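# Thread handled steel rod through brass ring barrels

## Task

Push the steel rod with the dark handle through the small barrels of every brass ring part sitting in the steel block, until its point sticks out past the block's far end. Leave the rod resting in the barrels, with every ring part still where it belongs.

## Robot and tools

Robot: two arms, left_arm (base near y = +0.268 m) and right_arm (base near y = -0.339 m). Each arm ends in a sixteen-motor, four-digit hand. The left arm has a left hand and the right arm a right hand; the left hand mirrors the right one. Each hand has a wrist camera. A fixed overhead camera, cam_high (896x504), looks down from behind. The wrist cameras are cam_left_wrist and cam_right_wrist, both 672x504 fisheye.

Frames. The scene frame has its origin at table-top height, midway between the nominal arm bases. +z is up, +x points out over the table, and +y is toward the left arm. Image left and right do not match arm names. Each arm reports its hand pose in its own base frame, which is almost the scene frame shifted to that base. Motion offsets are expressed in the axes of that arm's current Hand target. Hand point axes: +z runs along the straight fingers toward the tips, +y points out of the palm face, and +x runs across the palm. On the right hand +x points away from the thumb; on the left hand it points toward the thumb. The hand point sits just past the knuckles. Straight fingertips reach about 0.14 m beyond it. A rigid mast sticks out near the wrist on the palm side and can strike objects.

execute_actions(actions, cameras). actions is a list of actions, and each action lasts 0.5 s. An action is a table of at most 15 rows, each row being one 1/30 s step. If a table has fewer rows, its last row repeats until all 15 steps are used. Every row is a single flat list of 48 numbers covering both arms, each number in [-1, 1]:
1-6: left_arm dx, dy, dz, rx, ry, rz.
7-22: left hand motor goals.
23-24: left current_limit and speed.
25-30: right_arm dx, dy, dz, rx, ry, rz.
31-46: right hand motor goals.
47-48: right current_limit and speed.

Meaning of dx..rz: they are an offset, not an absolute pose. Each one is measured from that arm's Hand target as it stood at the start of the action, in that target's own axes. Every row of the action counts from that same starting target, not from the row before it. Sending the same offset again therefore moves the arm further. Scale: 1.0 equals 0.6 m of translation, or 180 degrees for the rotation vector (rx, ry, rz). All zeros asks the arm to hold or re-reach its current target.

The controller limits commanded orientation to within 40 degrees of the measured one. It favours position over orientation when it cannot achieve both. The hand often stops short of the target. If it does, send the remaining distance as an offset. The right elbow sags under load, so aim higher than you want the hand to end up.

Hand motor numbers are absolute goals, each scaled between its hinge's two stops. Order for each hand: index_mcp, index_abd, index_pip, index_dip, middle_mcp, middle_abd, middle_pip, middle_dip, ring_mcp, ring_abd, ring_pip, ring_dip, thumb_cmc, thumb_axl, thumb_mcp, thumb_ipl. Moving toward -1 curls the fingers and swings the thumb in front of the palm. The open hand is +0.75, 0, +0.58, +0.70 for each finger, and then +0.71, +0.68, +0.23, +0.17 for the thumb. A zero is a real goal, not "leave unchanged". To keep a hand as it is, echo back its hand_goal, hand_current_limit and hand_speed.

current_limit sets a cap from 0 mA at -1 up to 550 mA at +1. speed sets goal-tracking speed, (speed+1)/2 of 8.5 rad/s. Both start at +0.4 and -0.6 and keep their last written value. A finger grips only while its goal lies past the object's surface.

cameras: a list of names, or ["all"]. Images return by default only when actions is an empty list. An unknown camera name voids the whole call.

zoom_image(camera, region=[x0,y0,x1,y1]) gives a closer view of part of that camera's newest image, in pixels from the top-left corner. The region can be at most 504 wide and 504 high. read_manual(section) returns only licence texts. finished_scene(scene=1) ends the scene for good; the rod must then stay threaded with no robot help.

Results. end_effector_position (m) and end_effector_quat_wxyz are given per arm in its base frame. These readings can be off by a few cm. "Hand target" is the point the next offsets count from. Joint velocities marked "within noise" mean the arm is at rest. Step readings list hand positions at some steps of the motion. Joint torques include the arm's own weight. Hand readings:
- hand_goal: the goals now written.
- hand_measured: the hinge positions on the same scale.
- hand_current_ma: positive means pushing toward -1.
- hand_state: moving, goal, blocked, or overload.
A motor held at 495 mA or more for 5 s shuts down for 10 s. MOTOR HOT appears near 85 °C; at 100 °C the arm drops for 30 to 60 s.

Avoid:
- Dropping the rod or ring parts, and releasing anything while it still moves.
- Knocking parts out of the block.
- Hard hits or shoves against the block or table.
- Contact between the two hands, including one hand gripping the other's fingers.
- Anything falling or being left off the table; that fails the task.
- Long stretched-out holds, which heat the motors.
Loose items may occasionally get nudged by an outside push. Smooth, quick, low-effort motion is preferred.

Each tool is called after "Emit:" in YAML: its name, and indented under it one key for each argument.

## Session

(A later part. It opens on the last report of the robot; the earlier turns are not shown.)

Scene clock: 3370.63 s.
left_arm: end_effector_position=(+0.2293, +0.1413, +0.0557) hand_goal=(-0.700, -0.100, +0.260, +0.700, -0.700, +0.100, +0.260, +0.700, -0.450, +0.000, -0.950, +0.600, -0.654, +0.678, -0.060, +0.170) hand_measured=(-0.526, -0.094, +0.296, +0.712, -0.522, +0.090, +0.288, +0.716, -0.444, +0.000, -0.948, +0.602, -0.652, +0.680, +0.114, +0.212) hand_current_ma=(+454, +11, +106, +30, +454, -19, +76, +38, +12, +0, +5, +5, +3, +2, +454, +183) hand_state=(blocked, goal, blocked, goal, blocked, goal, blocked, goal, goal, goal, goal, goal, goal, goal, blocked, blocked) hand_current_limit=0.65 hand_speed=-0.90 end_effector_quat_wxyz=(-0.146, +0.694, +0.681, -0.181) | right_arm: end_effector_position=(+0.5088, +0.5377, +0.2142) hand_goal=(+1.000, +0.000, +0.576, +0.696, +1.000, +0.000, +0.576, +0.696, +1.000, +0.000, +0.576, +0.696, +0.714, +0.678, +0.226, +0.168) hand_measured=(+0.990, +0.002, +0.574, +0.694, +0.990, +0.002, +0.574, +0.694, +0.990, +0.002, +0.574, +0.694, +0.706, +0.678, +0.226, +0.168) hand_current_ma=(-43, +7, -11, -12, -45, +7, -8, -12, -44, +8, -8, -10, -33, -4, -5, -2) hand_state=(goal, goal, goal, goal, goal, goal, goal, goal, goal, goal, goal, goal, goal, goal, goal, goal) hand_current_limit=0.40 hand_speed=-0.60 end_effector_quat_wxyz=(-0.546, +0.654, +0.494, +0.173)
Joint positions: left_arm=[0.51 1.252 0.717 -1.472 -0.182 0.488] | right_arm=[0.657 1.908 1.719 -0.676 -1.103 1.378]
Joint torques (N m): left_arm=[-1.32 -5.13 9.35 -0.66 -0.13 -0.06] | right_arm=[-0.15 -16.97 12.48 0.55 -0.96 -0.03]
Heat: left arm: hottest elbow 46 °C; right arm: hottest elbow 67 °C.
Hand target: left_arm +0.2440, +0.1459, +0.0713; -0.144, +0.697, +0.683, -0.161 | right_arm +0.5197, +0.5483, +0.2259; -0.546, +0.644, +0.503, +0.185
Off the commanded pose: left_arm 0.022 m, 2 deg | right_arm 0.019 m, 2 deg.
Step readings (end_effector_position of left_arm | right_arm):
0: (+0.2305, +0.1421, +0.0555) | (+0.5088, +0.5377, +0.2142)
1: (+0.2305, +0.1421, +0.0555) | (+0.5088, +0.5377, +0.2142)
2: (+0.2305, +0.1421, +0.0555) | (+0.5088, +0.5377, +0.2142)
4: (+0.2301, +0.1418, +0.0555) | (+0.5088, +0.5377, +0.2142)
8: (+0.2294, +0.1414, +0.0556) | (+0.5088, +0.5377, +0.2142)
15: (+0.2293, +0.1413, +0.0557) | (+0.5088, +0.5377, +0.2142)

Emit:
execute_actions:
  actions:
    - [[0.0032,-0.0013,-0.0068,0,0,0,-0.70,-0.1,0.26,0.7,-0.70,0.1,0.26,0.7,-0.45,0,-0.95,0.6,-0.655,0.678,-0.06,0.17,0.65,-0.9,0,0,0,0,0,0,1,0,0.576,0.696,1,0,0.576,0.696,1,0,0.576,0.696,0.714,0.678,0.226,0.168,0.4,-0.6]]

Scene clock: 3376.67 s.
left_arm: end_effector_position=(+0.2268, +0.1401, +0.0563) hand_goal=(-0.700, -0.100, +0.260, +0.700, -0.700, +0.100, +0.260, +0.700, -0.450, +0.000, -0.950, +0.600, -0.654, +0.678, -0.060, +0.170) hand_measured=(-0.526, -0.094, +0.296, +0.712, -0.522, +0.090, +0.288, +0.716, -0.444, +0.000, -0.948, +0.602, -0.652, +0.680, +0.114, +0.212) hand_current_ma=(+454, +11, +106, +30, +454, -19, +76, +38, +12, +0, +5, +5, +3, +2, +454, +183) hand_state=(blocked, goal, blocked, goal, blocked, goal, blocked, goal, goal, goal, goal, goal, goal, goal, blocked, blocked) hand_current_limit=0.65 hand_speed=-0.90 end_effector_quat_wxyz=(-0.148, +0.694, +0.680, -0.186) | right_arm: end_effector_position=(+0.5088, +0.5377, +0.2142) hand_goal=(+1.000, +0.000, +0.576, +0.696, +1.000, +0.000, +0.576, +0.696, +1.000, +0.000, +0.576, +0.696, +0.714, +0.678, +0.226, +0.168) hand_measured=(+0.990, +0.002, +0.574, +0.694, +0.990, +0.002, +0.574, +0.694, +0.990, +0.002, +0.574, +0.694, +0.706, +0.678, +0.226, +0.168) hand_current_ma=(-43, +7, -11, -12, -45, +7, -8, -12, -44, +8, -8, -10, -33, -4, -5, -2) hand_state=(goal, goal, goal, goal, goal, goal, goal, goal, goal, goal, goal, goal, goal, goal, goal, goal) hand_current_limit=0.40 hand_speed=-0.60 end_effector_quat_wxyz=(-0.546, +0.654, +0.494, +0.173)
Joint positions: left_arm=[0.51 1.251 0.717 -1.483 -0.183 0.488] | right_arm=[0.657 1.908 1.719 -0.676 -1.103 1.378]
Joint torques (N m): left_arm=[-1.14 -5.54 10.06 -0.81 -0.11 -0.02] | right_arm=[-0.21 -16.91 12.48 0.55 -0.96 -0.03]
Heat: left arm: hottest elbow 47 °C; right arm: hottest elbow 67 °C.
Hand target: left_arm +0.2450, +0.1479, +0.0754; -0.144, +0.697, +0.684, -0.161 | right_arm +0.5197, +0.5483, +0.2259; -0.546, +0.644, +0.503, +0.185
Off the commanded pose: left_arm 0.028 m, 3 deg | right_arm 0.019 m, 2 deg.
Step readings (end_effector_position of left_arm | right_arm):
0: (+0.2293, +0.1413, +0.0557) | (+0.5088, +0.5377, +0.2142)
1: (+0.2293, +0.1413, +0.0557) | (+0.5088, +0.5377, +0.2142)
2: (+0.2291, +0.1412, +0.0557) | (+0.5088, +0.5377, +0.2142)
4: (+0.2283, +0.1409, +0.0558) | (+0.5088, +0.5377, +0.2142)
8: (+0.2271, +0.1403, +0.0560) | (+0.5088, +0.5377, +0.2142)
15: (+0.2268, +0.1401, +0.0563) | (+0.5088, +0.5377, +0.2142)

Emit:
execute_actions:
  actions:
    - [[0,0.0,-0.005,0,0,0,-0.70,-0.1,0.26,0.7,-0.70,0.1,0.26,0.7,-0.45,0,-0.95,0.6,-0.655,0.678,-0.06,0.17,0.65,-0.9,0,0,0,0,0,0,1,0,0.576,0.696,1,0,0.576,0.696,1,0,0.576,0.696,0.714,0.678,0.226,0.168,0.4,-0.6]]

Scene clock: 3381.07 s.
left_arm: end_effector_position=(+0.2249, +0.1391, +0.0568) hand_goal=(-0.700, -0.100, +0.260, +0.700, -0.700, +0.100, +0.260, +0.700, -0.450, +0.000, -0.950, +0.600, -0.654, +0.678, -0.060, +0.170) hand_measured=(-0.526, -0.094, +0.296, +0.712, -0.522, +0.090, +0.288, +0.716, -0.444, +0.000, -0.948, +0.602, -0.652, +0.680, +0.114, +0.212) hand_current_ma=(+454, +11, +106, +30, +454, -19, +76, +38, +12, +0, +5, +5, +3, +2, +454, +183) hand_state=(blocked, goal, blocked, goal, blocked, goal, blocked, goal, goal, goal, goal, goal, goal, goal, blocked, blocked) hand_current_limit=0.65 hand_speed=-0.90 end_effector_quat_wxyz=(-0.149, +0.693, +0.679, -0.189) | right_arm: end_effector_position=(+0.5088, +0.5377, +0.2142) hand_goal=(+1.000, +0.000, +0.576, +0.696, +1.000, +0.000, +0.576, +0.696, +1.000, +0.000, +0.576, +0.696, +0.714, +0.678, +0.226, +0.168) hand_measured=(+0.990, +0.002, +0.574, +0.694, +0.990, +0.002, +0.574, +0.694, +0.990, +0.002, +0.574, +0.694, +0.706, +0.678, +0.226, +0.168) hand_current_ma=(-43, +7, -11, -12, -45, +7, -8, -12, -44, +8, -8, -10, -33, -4, -5, -2) hand_state=(goal, goal, goal, goal, goal, goal, goal, goal, goal, goal, goal, goal, goal, goal, goal, goal) hand_current_limit=0.40 hand_speed=-0.60 end_effector_quat_wxyz=(-0.546, +0.654, +0.494, +0.173)
Joint positions: left_arm=[0.51 1.249 0.717 -1.491 -0.183 0.488] | right_arm=[0.657 1.908 1.719 -0.676 -1.103 1.378]
Joint torques (N m): left_arm=[-1.26 -5.13 10.67 -0.8 -0.09 -0.03] | right_arm=[-0.09 -16.97 12.48 0.55 -0.96 -0.03]
Heat: left arm: hottest elbow 47 °C; right arm: hottest elbow 68 °C.
Hand target: left_arm +0.2463, +0.1480, +0.0780; -0.144, +0.697, +0.684, -0.161 | right_arm +0.5197, +0.5483, +0.2259; -0.546, +0.644, +0.503, +0.185
Off the commanded pose: left_arm 0.031 m, 3 deg | right_arm 0.019 m, 2 deg.
Step readings (end_effector_position of left_arm | right_arm):
0: (+0.2268, +0.1401, +0.0563) | (+0.5088, +0.5377, +0.2142)
1: (+0.2268, +0.1401, +0.0563) | (+0.5088, +0.5377, +0.2142)
2: (+0.2267, +0.1401, +0.0563) | (+0.5088, +0.5377, +0.2142)
4: (+0.2261, +0.1397, +0.0564) | (+0.5088, +0.5377, +0.2142)
8: (+0.2252, +0.1393, +0.0567) | (+0.5088, +0.5377, +0.2142)
15: (+0.2249, +0.1391, +0.0568) | (+0.5088, +0.5377, +0.2142)

Emit:
execute_actions:
  actions:
    - [[0,0.004,-0.006,0,0,0,-0.70,-0.1,0.26,0.7,-0.70,0.1,0.26,0.7,-0.45,0,-0.95,0.6,-0.655,0.678,-0.06,0.17,0.65,-0.9,0,0,0,0,0,0,1,0,0.576,0.696,1,0,0.576,0.696,1,0,0.576,0.696,0.714,0.678,0.226,0.168,0.4,-0.6]]

Scene clock: 3389.60 s.
left_arm: end_effector_position=(+0.2272, +0.1397, +0.0597) hand_goal=(-0.700, -0.100, +0.260, +0.700, -0.700, +0.100, +0.260, +0.700, -0.450, +0.000, -0.950, +0.600, -0.654, +0.678, -0.060, +0.170) hand_measured=(-0.526, -0.094, +0.296, +0.712, -0.522, +0.090, +0.288, +0.716, -0.444, +0.000, -0.948, +0.602, -0.652, +0.680, +0.114, +0.212) hand_current_ma=(+454, +11, +106, +30, +454, -19, +76, +38, +12, +0, +5, +5, +3, +2, +454, +183) hand_state=(blocked, goal, blocked, goal, blocked, goal, blocked, goal, goal, goal, goal, goal, goal, goal, blocked, blocked) hand_current_limit=0.65 hand_speed=-0.90 end_effector_quat_wxyz=(-0.149, +0.693, +0.679, -0.188) | right_arm: end_effector_position=(+0.5088, +0.5377, +0.2142) hand_goal=(+1.000, +0.000, +0.576, +0.696, +1.000, +0.000, +0.576, +0.696, +1.000, +0.000, +0.576, +0.696, +0.714, +0.678, +0.226, +0.168) hand_measured=(+0.990, +0.002, +0.574, +0.694, +0.990, +0.002, +0.574, +0.694, +0.990, +0.002, +0.574, +0.694, +0.706, +0.678, +0.226, +0.168) hand_current_ma=(-43, +7, -11, -12, -45, +7, -8, -12, -44, +8, -8, -10, -33, -4, -5, -2) hand_state=(goal, goal, goal, goal, goal, goal, goal, goal, goal, goal, goal, goal, goal, goal, goal, goal) hand_current_limit=0.40 hand_speed=-0.60 end_effector_quat_wxyz=(-0.546, +0.654, +0.494, +0.173)
Joint positions: left_arm=[0.507 1.249 0.726 -1.498 -0.183 0.485] | right_arm=[0.657 1.908 1.719 -0.676 -1.103 1.378]
Joint torques (N m): left_arm=[-1.32 -4.66 10.88 -0.69 -0.01 -0.05] | right_arm=[-0.09 -16.97 12.49 0.55 -0.96 -0.03]
Heat: left arm: hottest elbow 48 °C; right arm: hottest elbow 68 °C.
Hand target: left_arm +0.2499, +0.1480, +0.0803; -0.144, +0.697, +0.684, -0.162 | right_arm +0.5197, +0.5483, +0.2259; -0.546, +0.644, +0.503, +0.185
Off the commanded pose: left_arm 0.032 m, 3 deg | right_arm 0.019 m, 2 deg.
Step readings (end_effector_position of left_arm | right_arm):
0: (+0.2249, +0.1391, +0.0568) | (+0.5088, +0.5377, +0.2142)
1: (+0.2249, +0.1391, +0.0568) | (+0.5088, +0.5377, +0.2142)
2: (+0.2248, +0.1391, +0.0568) | (+0.5088, +0.5377, +0.2142)
4: (+0.2246, +0.1388, +0.0570) | (+0.5088, +0.5377, +0.2142)
8: (+0.2257, +0.1390, +0.0584) | (+0.5088, +0.5377, +0.2142)
15: (+0.2273, +0.1398, +0.0596) | (+0.5088, +0.5377, +0.2142)

Emit:
execute_actions:
  actions:
    - [[0,0.002,-0.009,0,0,0,-0.70,-0.1,0.26,0.7,-0.70,0.1,0.26,0.7,-0.45,0,-0.95,0.6,-0.655,0.678,-0.06,0.17,0.65,-0.9,0,0,0,0,0,0,1,0,0.576,0.696,1,0,0.576,0.696,1,0,0.576,0.696,0.714,0.678,0.226,0.168,0.4,-0.6]]

Scene clock: 3396.20 s.
left_arm: end_effector_position=(+0.2309, +0.1402, +0.0645) hand_goal=(-0.700, -0.100, +0.260, +0.700, -0.700, +0.100, +0.260, +0.700, -0.450, +0.000, -0.950, +0.600, -0.654, +0.678, -0.060, +0.170) hand_measured=(-0.526, -0.094, +0.296, +0.712, -0.522, +0.090, +0.288, +0.716, -0.444, +0.000, -0.948, +0.602, -0.652, +0.680, +0.114, +0.212) hand_current_ma=(+454, +11, +106, +30, +454, -19, +76, +38, +12, +0, +5, +5, +3, +2, +454, +183) hand_state=(blocked, goal, blocked, goal, blocked, goal, blocked, goal, goal, goal, goal, goal, goal, goal, blocked, blocked) hand_current_limit=0.65 hand_speed=-0.90 end_effector_quat_wxyz=(-0.149, +0.694, +0.680, -0.187) | right_arm: end_effector_position=(+0.5088, +0.5377, +0.2142) hand_goal=(+1.000, +0.000, +0.576, +0.696, +1.000, +0.000, +0.576, +0.696, +1.000, +0.000, +0.576, +0.696, +0.714, +0.678, +0.226, +0.168) hand_measured=(+0.990, +0.002, +0.574, +0.694, +0.990, +0.002, +0.574, +0.694, +0.990, +0.002, +0.574, +0.694, +0.706, +0.678, +0.226, +0.168) hand_current_ma=(-43, +7, -11, -12, -45, +7, -8, -12, -44, +8, -8, -10, -33, -4, -5, -2) hand_state=(goal, goal, goal, goal, goal, goal, goal, goal, goal, goal, goal, goal, goal, goal, goal, goal) hand_current_limit=0.40 hand_speed=-0.60 end_effector_quat_wxyz=(-0.546, +0.654, +0.494, +0.173)
Joint positions: left_arm=[0.501 1.249 0.741 -1.511 -0.181 0.48] | right_arm=[0.657 1.908 1.719 -0.676 -1.103 1.378]
Joint torques (N m): left_arm=[-1.49 -4.6 10.96 -0.8 0.02 -0.06] | right_arm=[-0.21 -17.03 12.48 0.55 -0.95 -0.03]
Heat: left arm: hottest elbow 48 °C; right arm: hottest elbow 68 °C.
Hand target: left_arm +0.2533, +0.1481, +0.0847; -0.144, +0.697, +0.683, -0.161 | right_arm +0.5197, +0.5483, +0.2259; -0.546, +0.644, +0.503, +0.185
Off the commanded pose: left_arm 0.031 m, 3 deg | right_arm 0.019 m, 2 deg.
Step readings (end_effector_position of left_arm | right_arm):
0: (+0.2272, +0.1397, +0.0597) | (+0.5088, +0.5377, +0.2142)
1: (+0.2272, +0.1397, +0.0597) | (+0.5088, +0.5377, +0.2142)
2: (+0.2272, +0.1397, +0.0598) | (+0.5088, +0.5377, +0.2142)
4: (+0.2274, +0.1395, +0.0607) | (+0.5088, +0.5377, +0.2142)
8: (+0.2297, +0.1396, +0.0632) | (+0.5088, +0.5377, +0.2142)
15: (+0.2310, +0.1402, +0.0645) | (+0.5088, +0.5377, +0.2142)

Emit:
execute_actions:
  actions:
    - [[0.0002,0.0098,-0.0027,0.0001,0.0063,-0.0016,-0.70,-0.1,0.26,0.7,-0.70,0.1,0.26,0.7,-0.45,0,-0.95,0.6,-0.655,0.678,-0.06,0.17,0.65,-0.9,0,0,0,0,0,0,1,0,0.576,0.696,1,0,0.576,0.696,1,0,0.576,0.696,0.714,0.678,0.226,0.168,0.4,-0.6]]
  cameras: ["cam_right_wrist"]

Emit:
zoom_image:
  camera: "cam_right_wrist"
  region: [360, 70, 480, 230]

Emit:
zoom_image:
  camera: "cam_right_wrist"
  region: [420, 180, 490, 280]

Scene clock: 3421.07 s.
left_arm: end_effector_position=(+0.2332, +0.1378, +0.0648) hand_goal=(-0.700, -0.100, +0.260, +0.700, -0.700, +0.100, +0.260, +0.700, -0.450, +0.000, -0.950, +0.600, -0.654, +0.678, -0.060, +0.170) hand_measured=(-0.526, -0.094, +0.296, +0.712, -0.522, +0.090, +0.288, +0.716, -0.444, +0.000, -0.948, +0.602, -0.652, +0.680, +0.114, +0.212) hand_current_ma=(+454, +11, +106, +30, +454, -19, +76, +38, +12, +0, +5, +5, +3, +2, +454, +183) hand_state=(blocked, goal, blocked, goal, blocked, goal, blocked, goal, goal, goal, goal, goal, goal, goal, blocked, blocked) hand_current_limit=0.65 hand_speed=-0.90 end_effector_quat_wxyz=(-0.156, +0.694, +0.679, -0.182) | right_arm: end_effector_position=(+0.5088, +0.5377, +0.2142) hand_goal=(+1.000, +0.000, +0.576, +0.696, +1.000, +0.000, +0.576, +0.696, +1.000, +0.000, +0.576, +0.696, +0.714, +0.678, +0.226, +0.168) hand_measured=(+0.990, +0.002, +0.574, +0.694, +0.990, +0.002, +0.574, +0.694, +0.990, +0.002, +0.574, +0.694, +0.706, +0.678, +0.226, +0.168) hand_current_ma=(-43, +7, -11, -12, -45, +7, -8, -12, -44, +8, -8, -10, -33, -4, -5, -2) hand_state=(goal, goal, goal, goal, goal, goal, goal, goal, goal, goal, goal, goal, goal, goal, goal, goal) hand_current_limit=0.40 hand_speed=-0.60 end_effector_quat_wxyz=(-0.546, +0.654, +0.494, +0.173)
Joint positions: left_arm=[0.478 1.249 0.741 -1.511 -0.187 0.456] | right_arm=[0.657 1.908 1.719 -0.676 -1.103 1.378]
Joint torques (N m): left_arm=[-0.97 -3.96 11.37 -0.43 -0.12 -0.04] | right_arm=[-0.09 -16.91 12.49 0.55 -0.96 -0.03]
Heat: left arm: hottest elbow 51 °C; right arm: hottest elbow 69 °C.
Hand target: left_arm +0.2593, +0.1482, +0.0837; -0.151, +0.697, +0.684, -0.154 | right_arm +0.5197, +0.5483, +0.2259; -0.546, +0.644, +0.503, +0.185
Off the commanded pose: left_arm 0.034 m, 3 deg | right_arm 0.019 m, 2 deg.
Step readings (end_effector_position of left_arm | right_arm):
0: (+0.2309, +0.1402, +0.0645) | (+0.5088, +0.5377, +0.2142)
1: (+0.2309, +0.1402, +0.0645) | (+0.5088, +0.5377, +0.2142)
2: (+0.2310, +0.1401, +0.0646) | (+0.5088, +0.5377, +0.2142)
4: (+0.2316, +0.1395, +0.0646) | (+0.5088, +0.5377, +0.2142)
8: (+0.2331, +0.1375, +0.0647) | (+0.5088, +0.5377, +0.2142)
15: (+0.2332, +0.1376, +0.0648) | (+0.5088, +0.5377, +0.2142)
camera_calibration:
cam_right_wrist: T_world_to_cam=[[0.134864, -0.313026, -0.94012, 0.337418], [-0.495992, -0.842692, 0.209434, 0.62135], [-0.85779, 0.438047, -0.268907, 0.382553], [0, 0, 0, 1]] pos_world=[0.590829, 0.461652, 0.289953]
Images, in order (width x height): cam_right_wrist 672x504.

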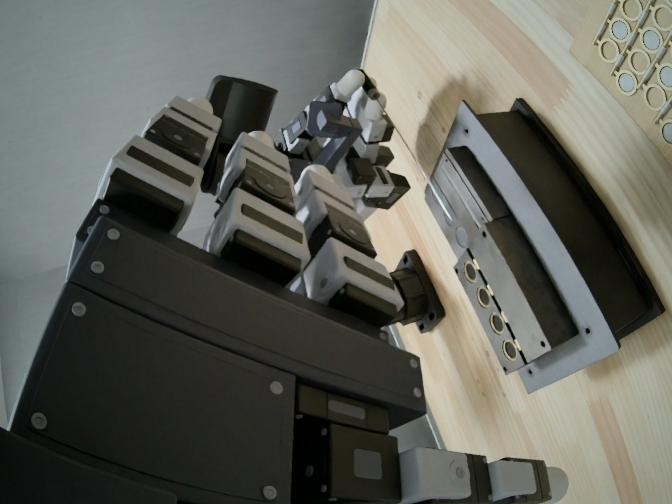

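Scaled by 3.150 from the camera's 672x504 image, which has a finer 960x720 frame.

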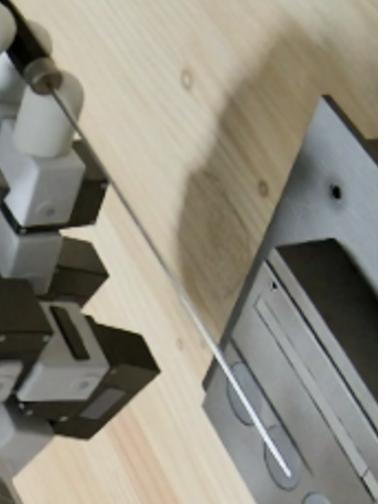

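Scaled by 5.040 from the camera's 672x504 image, which has a finer 960x720 frame.

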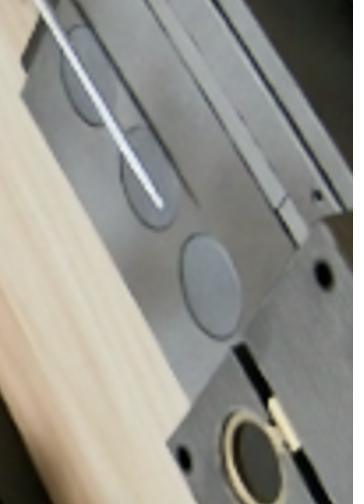

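Emit:
execute_actions:
  actions:
    - [[0,0,0,0,0,0,-0.70,-0.1,0.26,0.7,-0.70,0.1,0.26,0.7,-0.45,0,-0.95,0.6,-0.655,0.678,-0.06,0.17,0.65,-0.9,-0.0575,-0.1223,-0.1445,-0.0985,0.0644,0.0421,1,0,0.576,0.696,1,0,0.576,0.696,1,0,0.576,0.696,0.714,0.678,0.226,0.168,0.4,-0.6]]
    - [[0,0,0,0,0,0,-0.70,-0.1,0.26,0.7,-0.70,0.1,0.26,0.7,-0.45,0,-0.95,0.6,-0.655,0.678,-0.06,0.17,0.65,-0.9,-0.0878,-0.109,-0.1717,-0.0985,0.0644,0.0421,1,0,0.576,0.696,1,0,0.576,0.696,1,0,0.576,0.696,0.714,0.678,0.226,0.168,0.4,-0.6]]
  cameras: ["cam_right_wrist"]

Emit:
zoom_image:
  camera: "cam_right_wrist"
  region: [370, 110, 500, 190]

Emit:
zoom_image:
  camera: "cam_right_wrist"
  region: [435, 135, 495, 175]

Scene clock: 3439.07 s.
left_arm: end_effector_position=(+0.2332, +0.1379, +0.0648) hand_goal=(-0.700, -0.100, +0.260, +0.700, -0.700, +0.100, +0.260, +0.700, -0.450, +0.000, -0.950, +0.600, -0.654, +0.678, -0.060, +0.170) hand_measured=(-0.526, -0.094, +0.296, +0.712, -0.522, +0.090, +0.288, +0.716, -0.444, +0.000, -0.948, +0.602, -0.652, +0.680, +0.114, +0.212) hand_current_ma=(+454, +11, +106, +30, +454, -19, +76, +38, +12, +0, +5, +5, +3, +2, +454, +183) hand_state=(blocked, goal, blocked, goal, blocked, goal, blocked, goal, goal, goal, goal, goal, goal, goal, blocked, blocked) hand_current_limit=0.65 hand_speed=-0.90 end_effector_quat_wxyz=(-0.156, +0.693, +0.679, -0.182) | right_arm: end_effector_position=(+0.3814, +0.3484, +0.2958) hand_goal=(+1.000, +0.000, +0.576, +0.696, +1.000, +0.000, +0.576, +0.696, +1.000, +0.000, +0.576, +0.696, +0.714, +0.678, +0.226, +0.168) hand_measured=(+0.992, +0.002, +0.574, +0.694, +0.994, +0.002, +0.574, +0.694, +0.994, +0.002, +0.574, +0.694, +0.706, +0.678, +0.226, +0.168) hand_current_ma=(-34, +7, -10, -12, -33, +7, -8, -12, -31, +8, -8, -10, -33, -4, -5, -2) hand_state=(goal, goal, goal, goal, goal, goal, goal, goal, goal, goal, goal, goal, goal, goal, goal, goal) hand_current_limit=0.40 hand_speed=-0.60 end_effector_quat_wxyz=(-0.430, +0.788, +0.223, +0.381)
Joint positions: left_arm=[0.478 1.249 0.741 -1.511 -0.187 0.456] | right_arm=[0.749 1.117 0.966 -0.219 -0.349 2.009]
Joint torques (N m): left_arm=[-1.32 -3.78 11.38 -0.39 -0.14 -0.07] | right_arm=[0.32 -6.24 9.43 2.22 0 0.14]
Heat: left arm: hottest elbow 53 °C; right arm: hottest elbow 69 °C.
Hand target: left_arm +0.2593, +0.1482, +0.0837; -0.151, +0.697, +0.684, -0.154 | right_arm +0.3806, +0.3534, +0.2928; -0.433, +0.788, +0.219, +0.379
Off the commanded pose: left_arm 0.034 m, 3 deg | right_arm 0.006 m, 1 deg.
Step readings (end_effector_position of left_arm | right_arm):
0: (+0.2332, +0.1379, +0.0648) | (+0.5088, +0.5377, +0.2142)
1: (+0.2332, +0.1379, +0.0648) | (+0.5094, +0.5374, +0.2139)
2: (+0.2332, +0.1379, +0.0648) | (+0.5114, +0.5337, +0.2127)
4: (+0.2332, +0.1379, +0.0648) | (+0.5069, +0.5149, +0.2069)
8: (+0.2332, +0.1379, +0.0648) | (+0.4811, +0.4723, +0.2184)
15: (+0.2332, +0.1379, +0.0648) | (+0.4727, +0.4487, +0.2923)
16: (+0.2332, +0.1379, +0.0648) | (+0.4731, +0.4459, +0.2963)
17: (+0.2332, +0.1379, +0.0648) | (+0.4738, +0.4387, +0.2959)
19: (+0.2332, +0.1379, +0.0648) | (+0.4620, +0.4115, +0.2823)
23: (+0.2332, +0.1379, +0.0648) | (+0.4180, +0.3633, +0.2643)
30: (+0.2332, +0.1379, +0.0648) | (+0.3859, +0.3519, +0.3026)
camera_calibration:
cam_right_wrist: T_world_to_cam=[[-0.0849572, -0.333023, -0.939084, 0.462594], [-0.951529, -0.252488, 0.175622, 0.359598], [-0.295594, 0.908485, -0.29543, 0.00759945], [0, 0, 0, 1]] pos_world=[0.383715, 0.237945, 0.373506]
Images, in order (width x height): cam_right_wrist 672x504.

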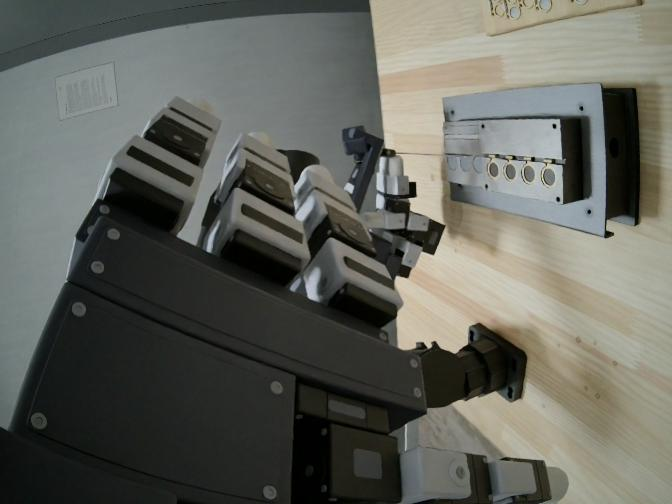

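Scaled by 3.877 from the camera's 672x504 image, which has a finer 960x720 frame.

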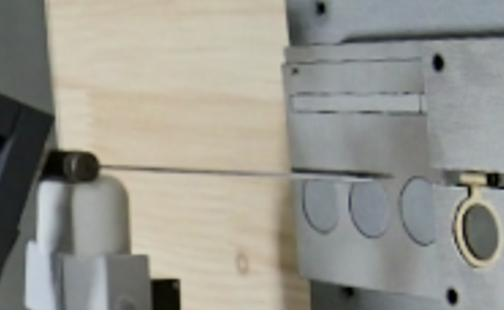

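Scaled by 8.400 from the camera's 672x504 image, which has a finer 960x720 frame.

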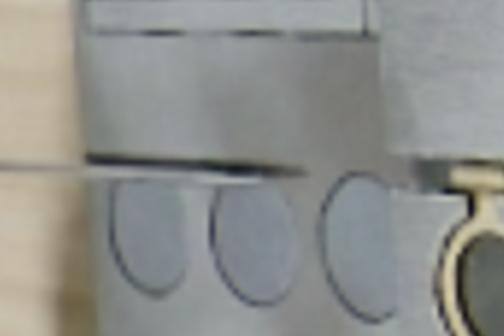

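Emit:
execute_actions:
  actions:
    - [[-0.0292,-0.0089,0.0299,0.0153,-0.0102,0.0027,-0.70,-0.1,0.26,0.7,-0.70,0.1,0.26,0.7,-0.45,0,-0.95,0.6,-0.655,0.678,-0.06,0.17,0.65,-0.9,0,0,0,0,0,0,1,0,0.576,0.696,1,0,0.576,0.696,1,0,0.576,0.696,0.714,0.678,0.226,0.168,0.4,-0.6]]
  cameras: ["cam_right_wrist"]

Emit:
zoom_image:
  camera: "cam_right_wrist"
  region: [370, 110, 500, 190]

Emit:
zoom_image:
  camera: "cam_right_wrist"
  region: [435, 135, 495, 175]

Scene clock: 3503.00 s.
left_arm: end_effector_position=(+0.2359, +0.1292, +0.0619) hand_goal=(-0.700, -0.100, +0.260, +0.700, -0.700, +0.100, +0.260, +0.700, -0.450, +0.000, -0.950, +0.600, -0.654, +0.678, -0.060, +0.170) hand_measured=(-0.526, -0.094, +0.296, +0.712, -0.522, +0.090, +0.288, +0.716, -0.444, +0.000, -0.948, +0.602, -0.652, +0.680, +0.114, +0.212) hand_current_ma=(+454, +11, +106, +30, +454, -19, +76, +38, +12, +0, +5, +5, +3, +2, +454, +183) hand_state=(blocked, goal, blocked, goal, blocked, goal, blocked, goal, goal, goal, goal, goal, goal, goal, blocked, blocked) hand_current_limit=0.65 hand_speed=-0.90 end_effector_quat_wxyz=(-0.156, +0.692, +0.679, -0.189) | right_arm: end_effector_position=(+0.3817, +0.3479, +0.2957) hand_goal=(+1.000, +0.000, +0.576, +0.696, +1.000, +0.000, +0.576, +0.696, +1.000, +0.000, +0.576, +0.696, +0.714, +0.678, +0.226, +0.168) hand_measured=(+0.992, +0.002, +0.574, +0.694, +0.994, +0.002, +0.574, +0.694, +0.994, +0.002, +0.574, +0.694, +0.706, +0.678, +0.226, +0.168) hand_current_ma=(-34, +7, -10, -12, -33, +7, -8, -12, -31, +8, -8, -10, -33, -4, -5, -2) hand_state=(goal, goal, goal, goal, goal, goal, goal, goal, goal, goal, goal, goal, goal, goal, goal, goal) hand_current_limit=0.40 hand_speed=-0.60 end_effector_quat_wxyz=(-0.429, +0.788, +0.221, +0.381)
Joint positions: left_arm=[0.446 1.262 0.741 -1.517 -0.17 0.426] | right_arm=[0.749 1.117 0.966 -0.219 -0.346 2.011]
Joint torques (N m): left_arm=[-1.38 -3.66 8.9 -0.84 0.02 -0.1] | right_arm=[0.44 -6.89 9.21 2.28 0.01 0.19]
Heat: left arm: hottest elbow 55 °C; right arm: hottest elbow 68 °C.
Hand target: left_arm +0.2466, +0.1307, +0.0699; -0.156, +0.693, +0.679, -0.182 | right_arm +0.3806, +0.3534, +0.2928; -0.433, +0.788, +0.219, +0.379
Off the commanded pose: left_arm 0.013 m, 1 deg | right_arm 0.006 m, 1 deg.
Step readings (end_effector_position of left_arm | right_arm):
0: (+0.2332, +0.1379, +0.0648) | (+0.3814, +0.3484, +0.2958)
1: (+0.2332, +0.1378, +0.0648) | (+0.3814, +0.3483, +0.2958)
2: (+0.2336, +0.1372, +0.0648) | (+0.3815, +0.3483, +0.2958)
4: (+0.2347, +0.1353, +0.0643) | (+0.3816, +0.3481, +0.2958)
8: (+0.2363, +0.1299, +0.0625) | (+0.3817, +0.3479, +0.2957)
15: (+0.2361, +0.1290, +0.0619) | (+0.3817, +0.3479, +0.2957)
camera_calibration:
cam_right_wrist: T_world_to_cam=[[-0.0870006, -0.332789, -0.938979, 0.463019], [-0.952352, -0.248802, 0.176419, 0.358551], [-0.29233, 0.909587, -0.295286, 0.00642429], [0, 0, 0, 1]] pos_world=[0.383628, 0.237452, 0.373407]
Images, in order (width x height): cam_right_wrist 672x504.

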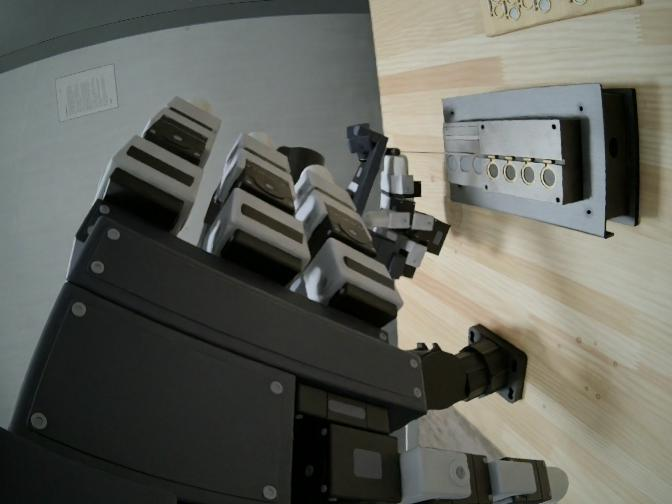

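Scaled by 3.877 from the camera's 672x504 image, which has a finer 960x720 frame.

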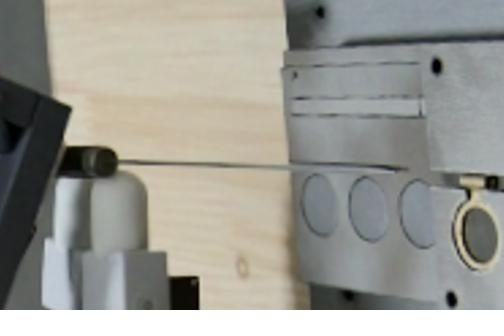

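Scaled by 8.400 from the camera's 672x504 image, which has a finer 960x720 frame.

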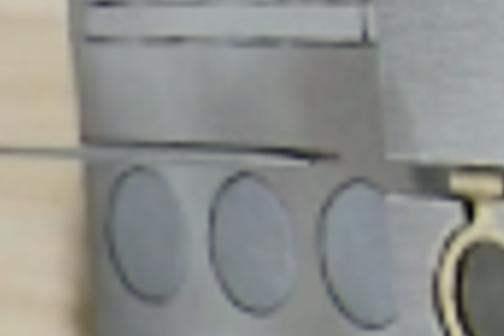

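Emit:
execute_actions:
  actions:
    - [[-0.0057,-0.0129,-0.0042,0,0,0,-0.70,-0.1,0.26,0.7,-0.70,0.1,0.26,0.7,-0.45,0,-0.95,0.6,-0.655,0.678,-0.06,0.17,0.65,-0.9,0,0,0,0,0,0,1,0,0.576,0.696,1,0,0.576,0.696,1,0,0.576,0.696,0.714,0.678,0.226,0.168,0.4,-0.6]]

Scene clock: 3536.43 s.
left_arm: end_effector_position=(+0.2313, +0.1270, +0.0640) hand_goal=(-0.700, -0.100, +0.260, +0.700, -0.700, +0.100, +0.260, +0.700, -0.450, +0.000, -0.950, +0.600, -0.654, +0.678, -0.060, +0.170) hand_measured=(-0.526, -0.094, +0.296, +0.712, -0.522, +0.090, +0.288, +0.716, -0.444, +0.000, -0.948, +0.602, -0.652, +0.680, +0.114, +0.212) hand_current_ma=(+454, +11, +106, +30, +454, -19, +76, +38, +12, +0, +5, +5, +3, +2, +454, +183) hand_state=(blocked, goal, blocked, goal, blocked, goal, blocked, goal, goal, goal, goal, goal, goal, goal, blocked, blocked) hand_current_limit=0.65 hand_speed=-0.90 end_effector_quat_wxyz=(-0.159, +0.691, +0.678, -0.196) | right_arm: end_effector_position=(+0.3817, +0.3479, +0.2957) hand_goal=(+1.000, +0.000, +0.576, +0.696, +1.000, +0.000, +0.576, +0.696, +1.000, +0.000, +0.576, +0.696, +0.714, +0.678, +0.226, +0.168) hand_measured=(+0.992, +0.002, +0.574, +0.694, +0.994, +0.002, +0.574, +0.694, +0.994, +0.002, +0.574, +0.694, +0.706, +0.678, +0.226, +0.168) hand_current_ma=(-34, +7, -10, -12, -33, +7, -8, -12, -31, +8, -8, -10, -33, -4, -5, -2) hand_state=(goal, goal, goal, goal, goal, goal, goal, goal, goal, goal, goal, goal, goal, goal, goal, goal) hand_current_limit=0.40 hand_speed=-0.60 end_effector_quat_wxyz=(-0.429, +0.788, +0.221, +0.381)
Joint positions: left_arm=[0.446 1.256 0.741 -1.539 -0.169 0.424] | right_arm=[0.749 1.117 0.966 -0.219 -0.346 2.011]
Joint torques (N m): left_arm=[-1.32 -5.07 8.51 -0.87 0.03 -0.06] | right_arm=[0.5 -6.95 9.24 2.28 0.01 0.19]
Heat: left arm: hottest elbow 52 °C; right arm: hottest elbow 67 °C.
Hand target: left_arm +0.2410, +0.1276, +0.0757; -0.156, +0.693, +0.679, -0.182 | right_arm +0.3806, +0.3534, +0.2928; -0.433, +0.788, +0.219, +0.379
Off the commanded pose: left_arm 0.015 m, 2 deg | right_arm 0.006 m, 1 deg.
Step readings (end_effector_position of left_arm | right_arm):
0: (+0.2359, +0.1292, +0.0619) | (+0.3817, +0.3479, +0.2957)
1: (+0.2359, +0.1292, +0.0619) | (+0.3817, +0.3479, +0.2957)
2: (+0.2355, +0.1291, +0.0620) | (+0.3817, +0.3479, +0.2957)
4: (+0.2341, +0.1283, +0.0622) | (+0.3817, +0.3479, +0.2957)
8: (+0.2318, +0.1272, +0.0628) | (+0.3817, +0.3479, +0.2957)
15: (+0.2313, +0.1269, +0.0640) | (+0.3817, +0.3479, +0.2957)

Emit:
execute_actions:
  actions:
    - [[0.0077,0.0135,-0.009,-0.01455,0.00634,-0.00267,-0.70,-0.1,0.26,0.7,-0.70,0.1,0.26,0.7,-0.45,0,-0.95,0.6,-0.655,0.678,-0.06,0.17,0.65,-0.9,0,0,0,0,0,0,1,0,0.576,0.696,1,0,0.576,0.696,1,0,0.576,0.696,0.714,0.678,0.226,0.168,0.4,-0.6]]
  cameras: ["cam_right_wrist"]

Emit:
zoom_image:
  camera: "cam_right_wrist"
  region: [370, 110, 500, 190]

Emit:
zoom_image:
  camera: "cam_right_wrist"
  region: [435, 135, 495, 175]

Scene clock: 3603.47 s.
left_arm: end_effector_position=(+0.2362, +0.1293, +0.0666) hand_goal=(-0.700, -0.100, +0.260, +0.700, -0.700, +0.100, +0.260, +0.700, -0.450, +0.000, -0.950, +0.600, -0.654, +0.678, -0.060, +0.170) hand_measured=(-0.526, -0.094, +0.296, +0.712, -0.522, +0.090, +0.288, +0.716, -0.444, +0.000, -0.948, +0.602, -0.652, +0.680, +0.114, +0.212) hand_current_ma=(+454, +11, +106, +30, +454, -19, +76, +38, +12, +0, +5, +5, +3, +2, +454, +183) hand_state=(blocked, goal, blocked, goal, blocked, goal, blocked, goal, goal, goal, goal, goal, goal, goal, blocked, blocked) hand_current_limit=0.65 hand_speed=-0.90 end_effector_quat_wxyz=(-0.154, +0.692, +0.681, -0.182) | right_arm: end_effector_position=(+0.3817, +0.3479, +0.2957) hand_goal=(+1.000, +0.000, +0.576, +0.696, +1.000, +0.000, +0.576, +0.696, +1.000, +0.000, +0.576, +0.696, +0.714, +0.678, +0.226, +0.168) hand_measured=(+0.992, +0.002, +0.574, +0.694, +0.994, +0.002, +0.574, +0.694, +0.994, +0.002, +0.574, +0.694, +0.706, +0.678, +0.226, +0.168) hand_current_ma=(-34, +7, -10, -12, -33, +7, -8, -12, -31, +8, -8, -10, -33, -4, -5, -2) hand_state=(goal, goal, goal, goal, goal, goal, goal, goal, goal, goal, goal, goal, goal, goal, goal, goal) hand_current_limit=0.40 hand_speed=-0.60 end_effector_quat_wxyz=(-0.429, +0.788, +0.221, +0.381)
Joint positions: left_arm=[0.446 1.243 0.741 -1.521 -0.169 0.424] | right_arm=[0.749 1.117 0.966 -0.219 -0.346 2.011]
Joint torques (N m): left_arm=[-1.2 -5.07 8.5 0.38 0.02 -0.04] | right_arm=[0.5 -6.89 9.24 2.28 0.01 0.2]
Heat: left arm: hottest elbow 49 °C; right arm: hottest elbow 66 °C.
Hand target: left_arm +0.2507, +0.1322, +0.0766; -0.148, +0.696, +0.685, -0.159 | right_arm +0.3806, +0.3534, +0.2928; -0.433, +0.788, +0.219, +0.379
Off the commanded pose: left_arm 0.018 m, 3 deg | right_arm 0.006 m, 1 deg.
Step readings (end_effector_position of left_arm | right_arm):
0: (+0.2312, +0.1269, +0.0640) | (+0.3817, +0.3479, +0.2957)
1: (+0.2312, +0.1269, +0.0641) | (+0.3817, +0.3479, +0.2957)
2: (+0.2312, +0.1270, +0.0642) | (+0.3817, +0.3479, +0.2957)
4: (+0.2317, +0.1271, +0.0648) | (+0.3817, +0.3479, +0.2957)
8: (+0.2344, +0.1284, +0.0663) | (+0.3817, +0.3479, +0.2957)
15: (+0.2360, +0.1292, +0.0666) | (+0.3817, +0.3479, +0.2957)
camera_calibration:
cam_right_wrist: T_world_to_cam=[[-0.0870006, -0.332789, -0.938979, 0.463019], [-0.952352, -0.248802, 0.176419, 0.358551], [-0.29233, 0.909587, -0.295286, 0.00642429], [0, 0, 0, 1]] pos_world=[0.383628, 0.237452, 0.373407]
Images, in order (width x height): cam_right_wrist 672x504.

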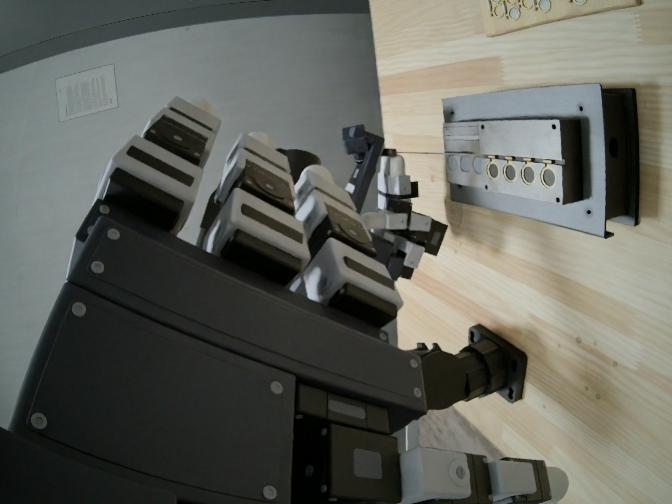

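Scaled by 3.877 from the camera's 672x504 image, which has a finer 960x720 frame.

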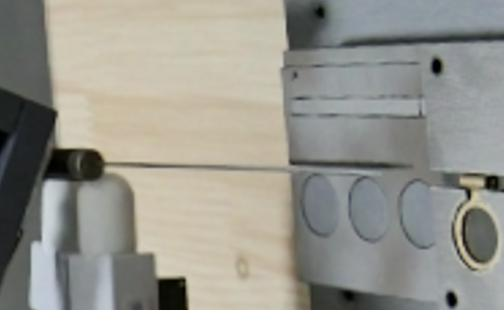

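Scaled by 8.400 from the camera's 672x504 image, which has a finer 960x720 frame.

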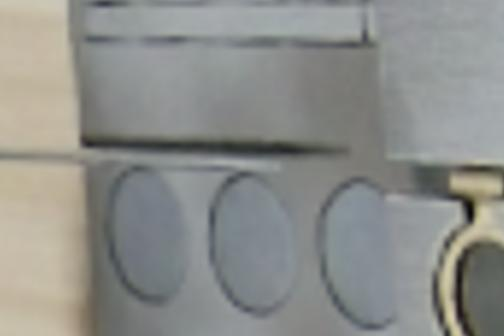

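Emit:
zoom_image:
  camera: "cam_right_wrist"
  region: [455, 140, 495, 168]

Scaled by 12.600 from the camera's 672x504 image, which has a finer 960x720 frame.

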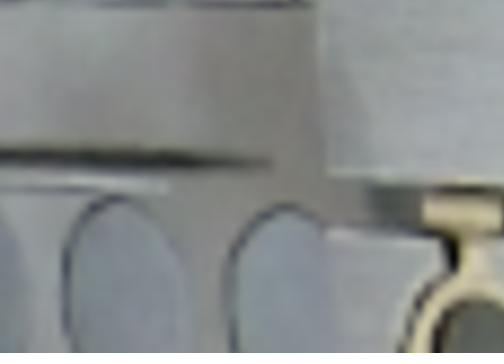

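Emit:
zoom_image:
  camera: "cam_right_wrist"
  region: [475, 140, 575, 180]

Scaled by 5.040 from the camera's 672x504 image, which has a finer 960x720 frame.

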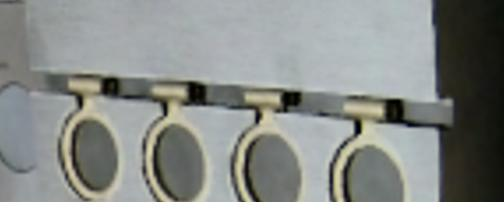

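Emit:
execute_actions:
  actions:
    - [[-0.0218,-0.0150,0.0058,0.01627,-0.0046,0.0031,-0.70,-0.1,0.26,0.7,-0.70,0.1,0.26,0.7,-0.45,0,-0.95,0.6,-0.655,0.678,-0.06,0.17,0.65,-0.9,0.0587,0.0393,0.21,0.0985,-0.0644,-0.0421,1,0,0.576,0.696,1,0,0.576,0.696,1,0,0.576,0.696,0.714,0.678,0.226,0.168,0.4,-0.6]]
    - [[0,0,0,0,0,0,-0.70,-0.1,0.26,0.7,-0.70,0.1,0.26,0.7,-0.45,0,-0.95,0.6,-0.655,0.678,-0.06,0.17,0.65,-0.9,0.0363,0.0645,0.1837,0.0985,-0.0644,-0.0421,1,0,0.576,0.696,1,0,0.576,0.696,1,0,0.576,0.696,0.714,0.678,0.226,0.168,0.4,-0.6]]
  cameras: ["cam_right_wrist"]

Emit:
zoom_image:
  camera: "cam_right_wrist"
  region: [360, 70, 480, 230]

Emit:
zoom_image:
  camera: "cam_right_wrist"
  region: [420, 180, 490, 280]

Emit:
zoom_image:
  camera: "cam_right_wrist"
  region: [440, 225, 540, 385]

Scene clock: 3676.50 s.
left_arm: end_effector_position=(+0.2329, +0.1193, +0.0677) hand_goal=(-0.700, -0.100, +0.260, +0.700, -0.700, +0.100, +0.260, +0.700, -0.450, +0.000, -0.950, +0.600, -0.654, +0.678, -0.060, +0.170) hand_measured=(-0.526, -0.094, +0.296, +0.712, -0.522, +0.090, +0.288, +0.716, -0.444, +0.000, -0.948, +0.602, -0.652, +0.680, +0.114, +0.212) hand_current_ma=(+454, +11, +106, +30, +454, -19, +76, +38, +12, +0, +5, +5, +3, +2, +454, +183) hand_state=(blocked, goal, blocked, goal, blocked, goal, blocked, goal, goal, goal, goal, goal, goal, goal, blocked, blocked) hand_current_limit=0.65 hand_speed=-0.90 end_effector_quat_wxyz=(-0.162, +0.692, +0.677, -0.193) | right_arm: end_effector_position=(+0.5090, +0.5388, +0.2024) hand_goal=(+1.000, +0.000, +0.576, +0.696, +1.000, +0.000, +0.576, +0.696, +1.000, +0.000, +0.576, +0.696, +0.714, +0.678, +0.226, +0.168) hand_measured=(+0.990, +0.002, +0.574, +0.694, +0.990, +0.002, +0.574, +0.694, +0.990, +0.002, +0.574, +0.694, +0.706, +0.678, +0.226, +0.168) hand_current_ma=(-43, +7, -10, -12, -45, +7, -8, -12, -44, +8, -8, -10, -33, -4, -5, -2) hand_state=(goal, goal, goal, goal, goal, goal, goal, goal, goal, goal, goal, goal, goal, goal, goal, goal) hand_current_limit=0.40 hand_speed=-0.60 end_effector_quat_wxyz=(-0.554, +0.656, +0.481, +0.180)
Joint positions: left_arm=[0.413 1.243 0.741 -1.552 -0.161 0.395] | right_arm=[0.658 1.903 1.664 -0.559 -1.104 1.453]
Joint torques (N m): left_arm=[-1.44 -4.95 8.24 -0.9 -0.01 -0.07] | right_arm=[-0.21 -18.02 11.66 0.64 -0.89 -0.07]
Heat: left arm: hottest elbow 49 °C; right arm: hottest elbow 66 °C.
Hand target: left_arm +0.2408, +0.1192, +0.0775; -0.160, +0.694, +0.678, -0.183 | right_arm +0.5197, +0.5484, +0.2256; -0.546, +0.644, +0.503, +0.185
Off the commanded pose: left_arm 0.013 m, 1 deg | right_arm 0.027 m, 3 deg.
Step readings (end_effector_position of left_arm | right_arm):
0: (+0.2362, +0.1293, +0.0666) | (+0.3817, +0.3479, +0.2957)
1: (+0.2362, +0.1293, +0.0666) | (+0.3810, +0.3494, +0.2952)
2: (+0.2365, +0.1287, +0.0666) | (+0.3786, +0.3564, +0.2932)
4: (+0.2363, +0.1267, +0.0667) | (+0.3791, +0.3805, +0.2893)
8: (+0.2345, +0.1205, +0.0673) | (+0.4124, +0.4178, +0.2600)
15: (+0.2331, +0.1191, +0.0677) | (+0.4509, +0.4284, +0.2092)
16: (+0.2330, +0.1191, +0.0677) | (+0.4511, +0.4305, +0.2110)
17: (+0.2330, +0.1192, +0.0677) | (+0.4485, +0.4381, +0.2153)
19: (+0.2329, +0.1192, +0.0677) | (+0.4526, +0.4637, +0.2322)
23: (+0.2329, +0.1193, +0.0677) | (+0.4821, +0.5120, +0.2472)
30: (+0.2329, +0.1193, +0.0677) | (+0.5012, +0.5330, +0.1951)
camera_calibration:
cam_right_wrist: T_world_to_cam=[[0.114262, -0.298712, -0.947478, 0.330851], [-0.513115, -0.834409, 0.201185, 0.630744], [-0.850681, 0.463177, -0.248615, 0.357818], [0, 0, 0, 1]] pos_world=[0.590229, 0.459394, 0.275537]
Images, in order (width x height): cam_right_wrist 672x504.

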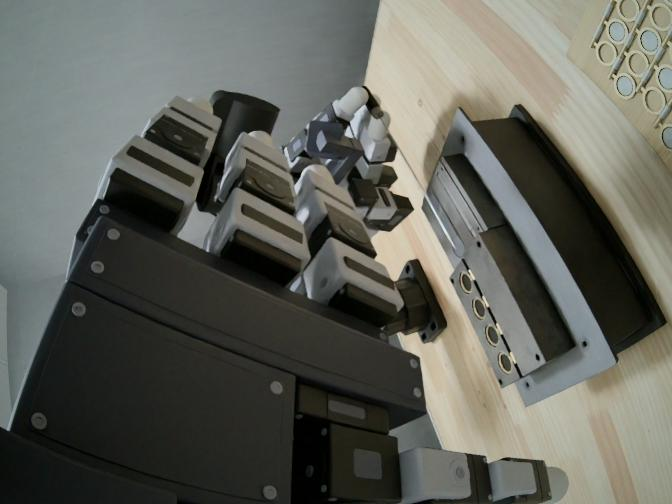

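Scaled by 3.150 from the camera's 672x504 image, which has a finer 960x720 frame.

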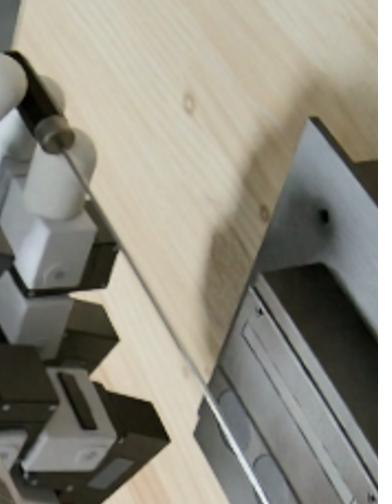

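Scaled by 5.040 from the camera's 672x504 image, which has a finer 960x720 frame.

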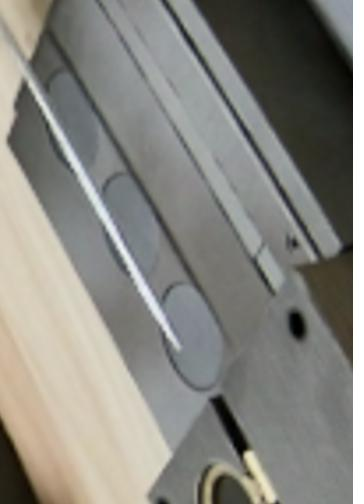

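Scaled by 3.150 from the camera's 672x504 image, which has a finer 960x720 frame.

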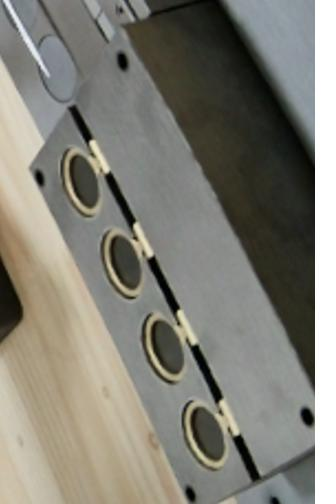

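Emit:
execute_actions:
  actions:
    - [[-0.0075,0,-0.0005,0.0013,-0.0008,-0.0061,-0.70,-0.1,0.26,0.7,-0.70,0.1,0.26,0.7,-0.45,0,-0.95,0.6,-0.655,0.678,-0.06,0.17,0.65,-0.9,0,0,0,0,0,0,1,0,0.576,0.696,1,0,0.576,0.696,1,0,0.576,0.696,0.714,0.678,0.226,0.168,0.4,-0.6]]
  cameras: ["cam_right_wrist"]

Emit:
zoom_image:
  camera: "cam_right_wrist"
  region: [360, 70, 480, 230]

Emit:
zoom_image:
  camera: "cam_right_wrist"
  region: [420, 180, 490, 280]

Emit:
zoom_image:
  camera: "cam_right_wrist"
  region: [440, 225, 540, 385]

Scene clock: 3723.73 s.
left_arm: end_effector_position=(+0.2334, +0.1152, +0.0681) hand_goal=(-0.700, -0.100, +0.260, +0.700, -0.700, +0.100, +0.260, +0.700, -0.450, +0.000, -0.950, +0.600, -0.654, +0.678, -0.060, +0.170) hand_measured=(-0.526, -0.094, +0.296, +0.712, -0.522, +0.090, +0.288, +0.716, -0.444, +0.000, -0.948, +0.602, -0.652, +0.680, +0.114, +0.212) hand_current_ma=(+454, +11, +106, +30, +454, -19, +76, +38, +12, +0, +5, +5, +3, +2, +454, +183) hand_state=(blocked, goal, blocked, goal, blocked, goal, blocked, goal, goal, goal, goal, goal, goal, goal, blocked, blocked) hand_current_limit=0.65 hand_speed=-0.90 end_effector_quat_wxyz=(-0.164, +0.685, +0.683, -0.193) | right_arm: end_effector_position=(+0.5093, +0.5385, +0.2144) hand_goal=(+1.000, +0.000, +0.576, +0.696, +1.000, +0.000, +0.576, +0.696, +1.000, +0.000, +0.576, +0.696, +0.714, +0.678, +0.226, +0.168) hand_measured=(+0.990, +0.002, +0.574, +0.694, +0.990, +0.002, +0.574, +0.694, +0.990, +0.002, +0.574, +0.694, +0.706, +0.678, +0.226, +0.168) hand_current_ma=(-43, +7, -10, -12, -45, +7, -8, -12, -44, +8, -8, -10, -33, -4, -5, -2) hand_state=(goal, goal, goal, goal, goal, goal, goal, goal, goal, goal, goal, goal, goal, goal, goal, goal) hand_current_limit=0.40 hand_speed=-0.60 end_effector_quat_wxyz=(-0.547, +0.653, +0.494, +0.173)
Joint positions: left_arm=[0.392 1.243 0.741 -1.56 -0.151 0.356] | right_arm=[0.658 1.909 1.721 -0.674 -1.104 1.381]
Joint torques (N m): left_arm=[-1.08 -5.01 8.17 -0.87 -0.01 -0.08] | right_arm=[-0.15 -17.85 12.15 0.57 -0.91 -0.06]
Heat: left arm: hottest elbow 49 °C; right arm: hottest elbow 65 °C.
Hand target: left_arm +0.2409, +0.1148, +0.0779; -0.162, +0.687, +0.684, -0.183 | right_arm +0.5197, +0.5484, +0.2257; -0.546, +0.644, +0.503, +0.185
Off the commanded pose: left_arm 0.012 m, 1 deg | right_arm 0.018 m, 2 deg.
Step readings (end_effector_position of left_arm | right_arm):
0: (+0.2329, +0.1193, +0.0677) | (+0.5091, +0.5388, +0.2024)
1: (+0.2329, +0.1192, +0.0677) | (+0.5090, +0.5387, +0.2023)
2: (+0.2330, +0.1188, +0.0677) | (+0.5085, +0.5383, +0.2025)
4: (+0.2330, +0.1176, +0.0678) | (+0.5071, +0.5371, +0.2034)
8: (+0.2335, +0.1150, +0.0680) | (+0.5075, +0.5373, +0.2110)
15: (+0.2334, +0.1149, +0.0681) | (+0.5093, +0.5386, +0.2194)
camera_calibration:
cam_right_wrist: T_world_to_cam=[[0.134428, -0.311895, -0.940559, 0.337575], [-0.495773, -0.843006, 0.208688, 0.622434], [-0.857985, 0.43825, -0.267953, 0.382316], [0, 0, 0, 1]] pos_world=[0.591228, 0.462454, 0.290056]
Images, in order (width x height): cam_right_wrist 672x504.

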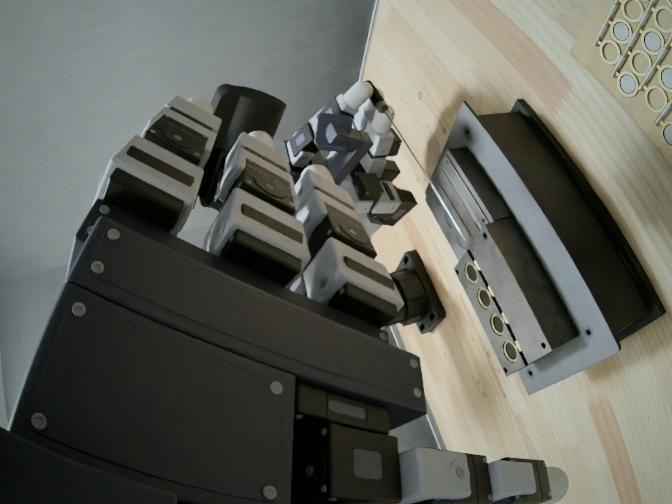

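Scaled by 3.150 from the camera's 672x504 image, which has a finer 960x720 frame.

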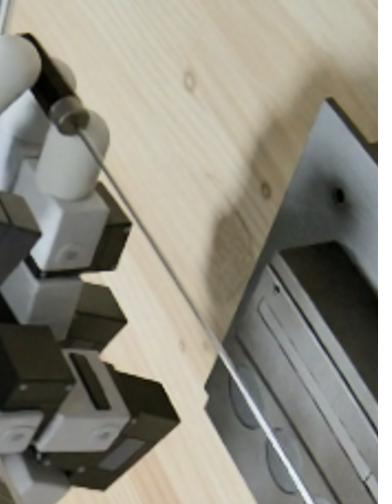

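Scaled by 5.040 from the camera's 672x504 image, which has a finer 960x720 frame.

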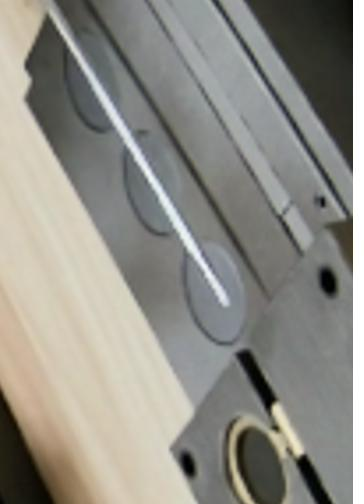

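Scaled by 3.150 from the camera's 672x504 image, which has a finer 960x720 frame.

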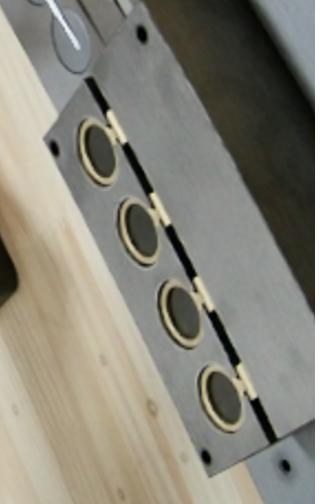

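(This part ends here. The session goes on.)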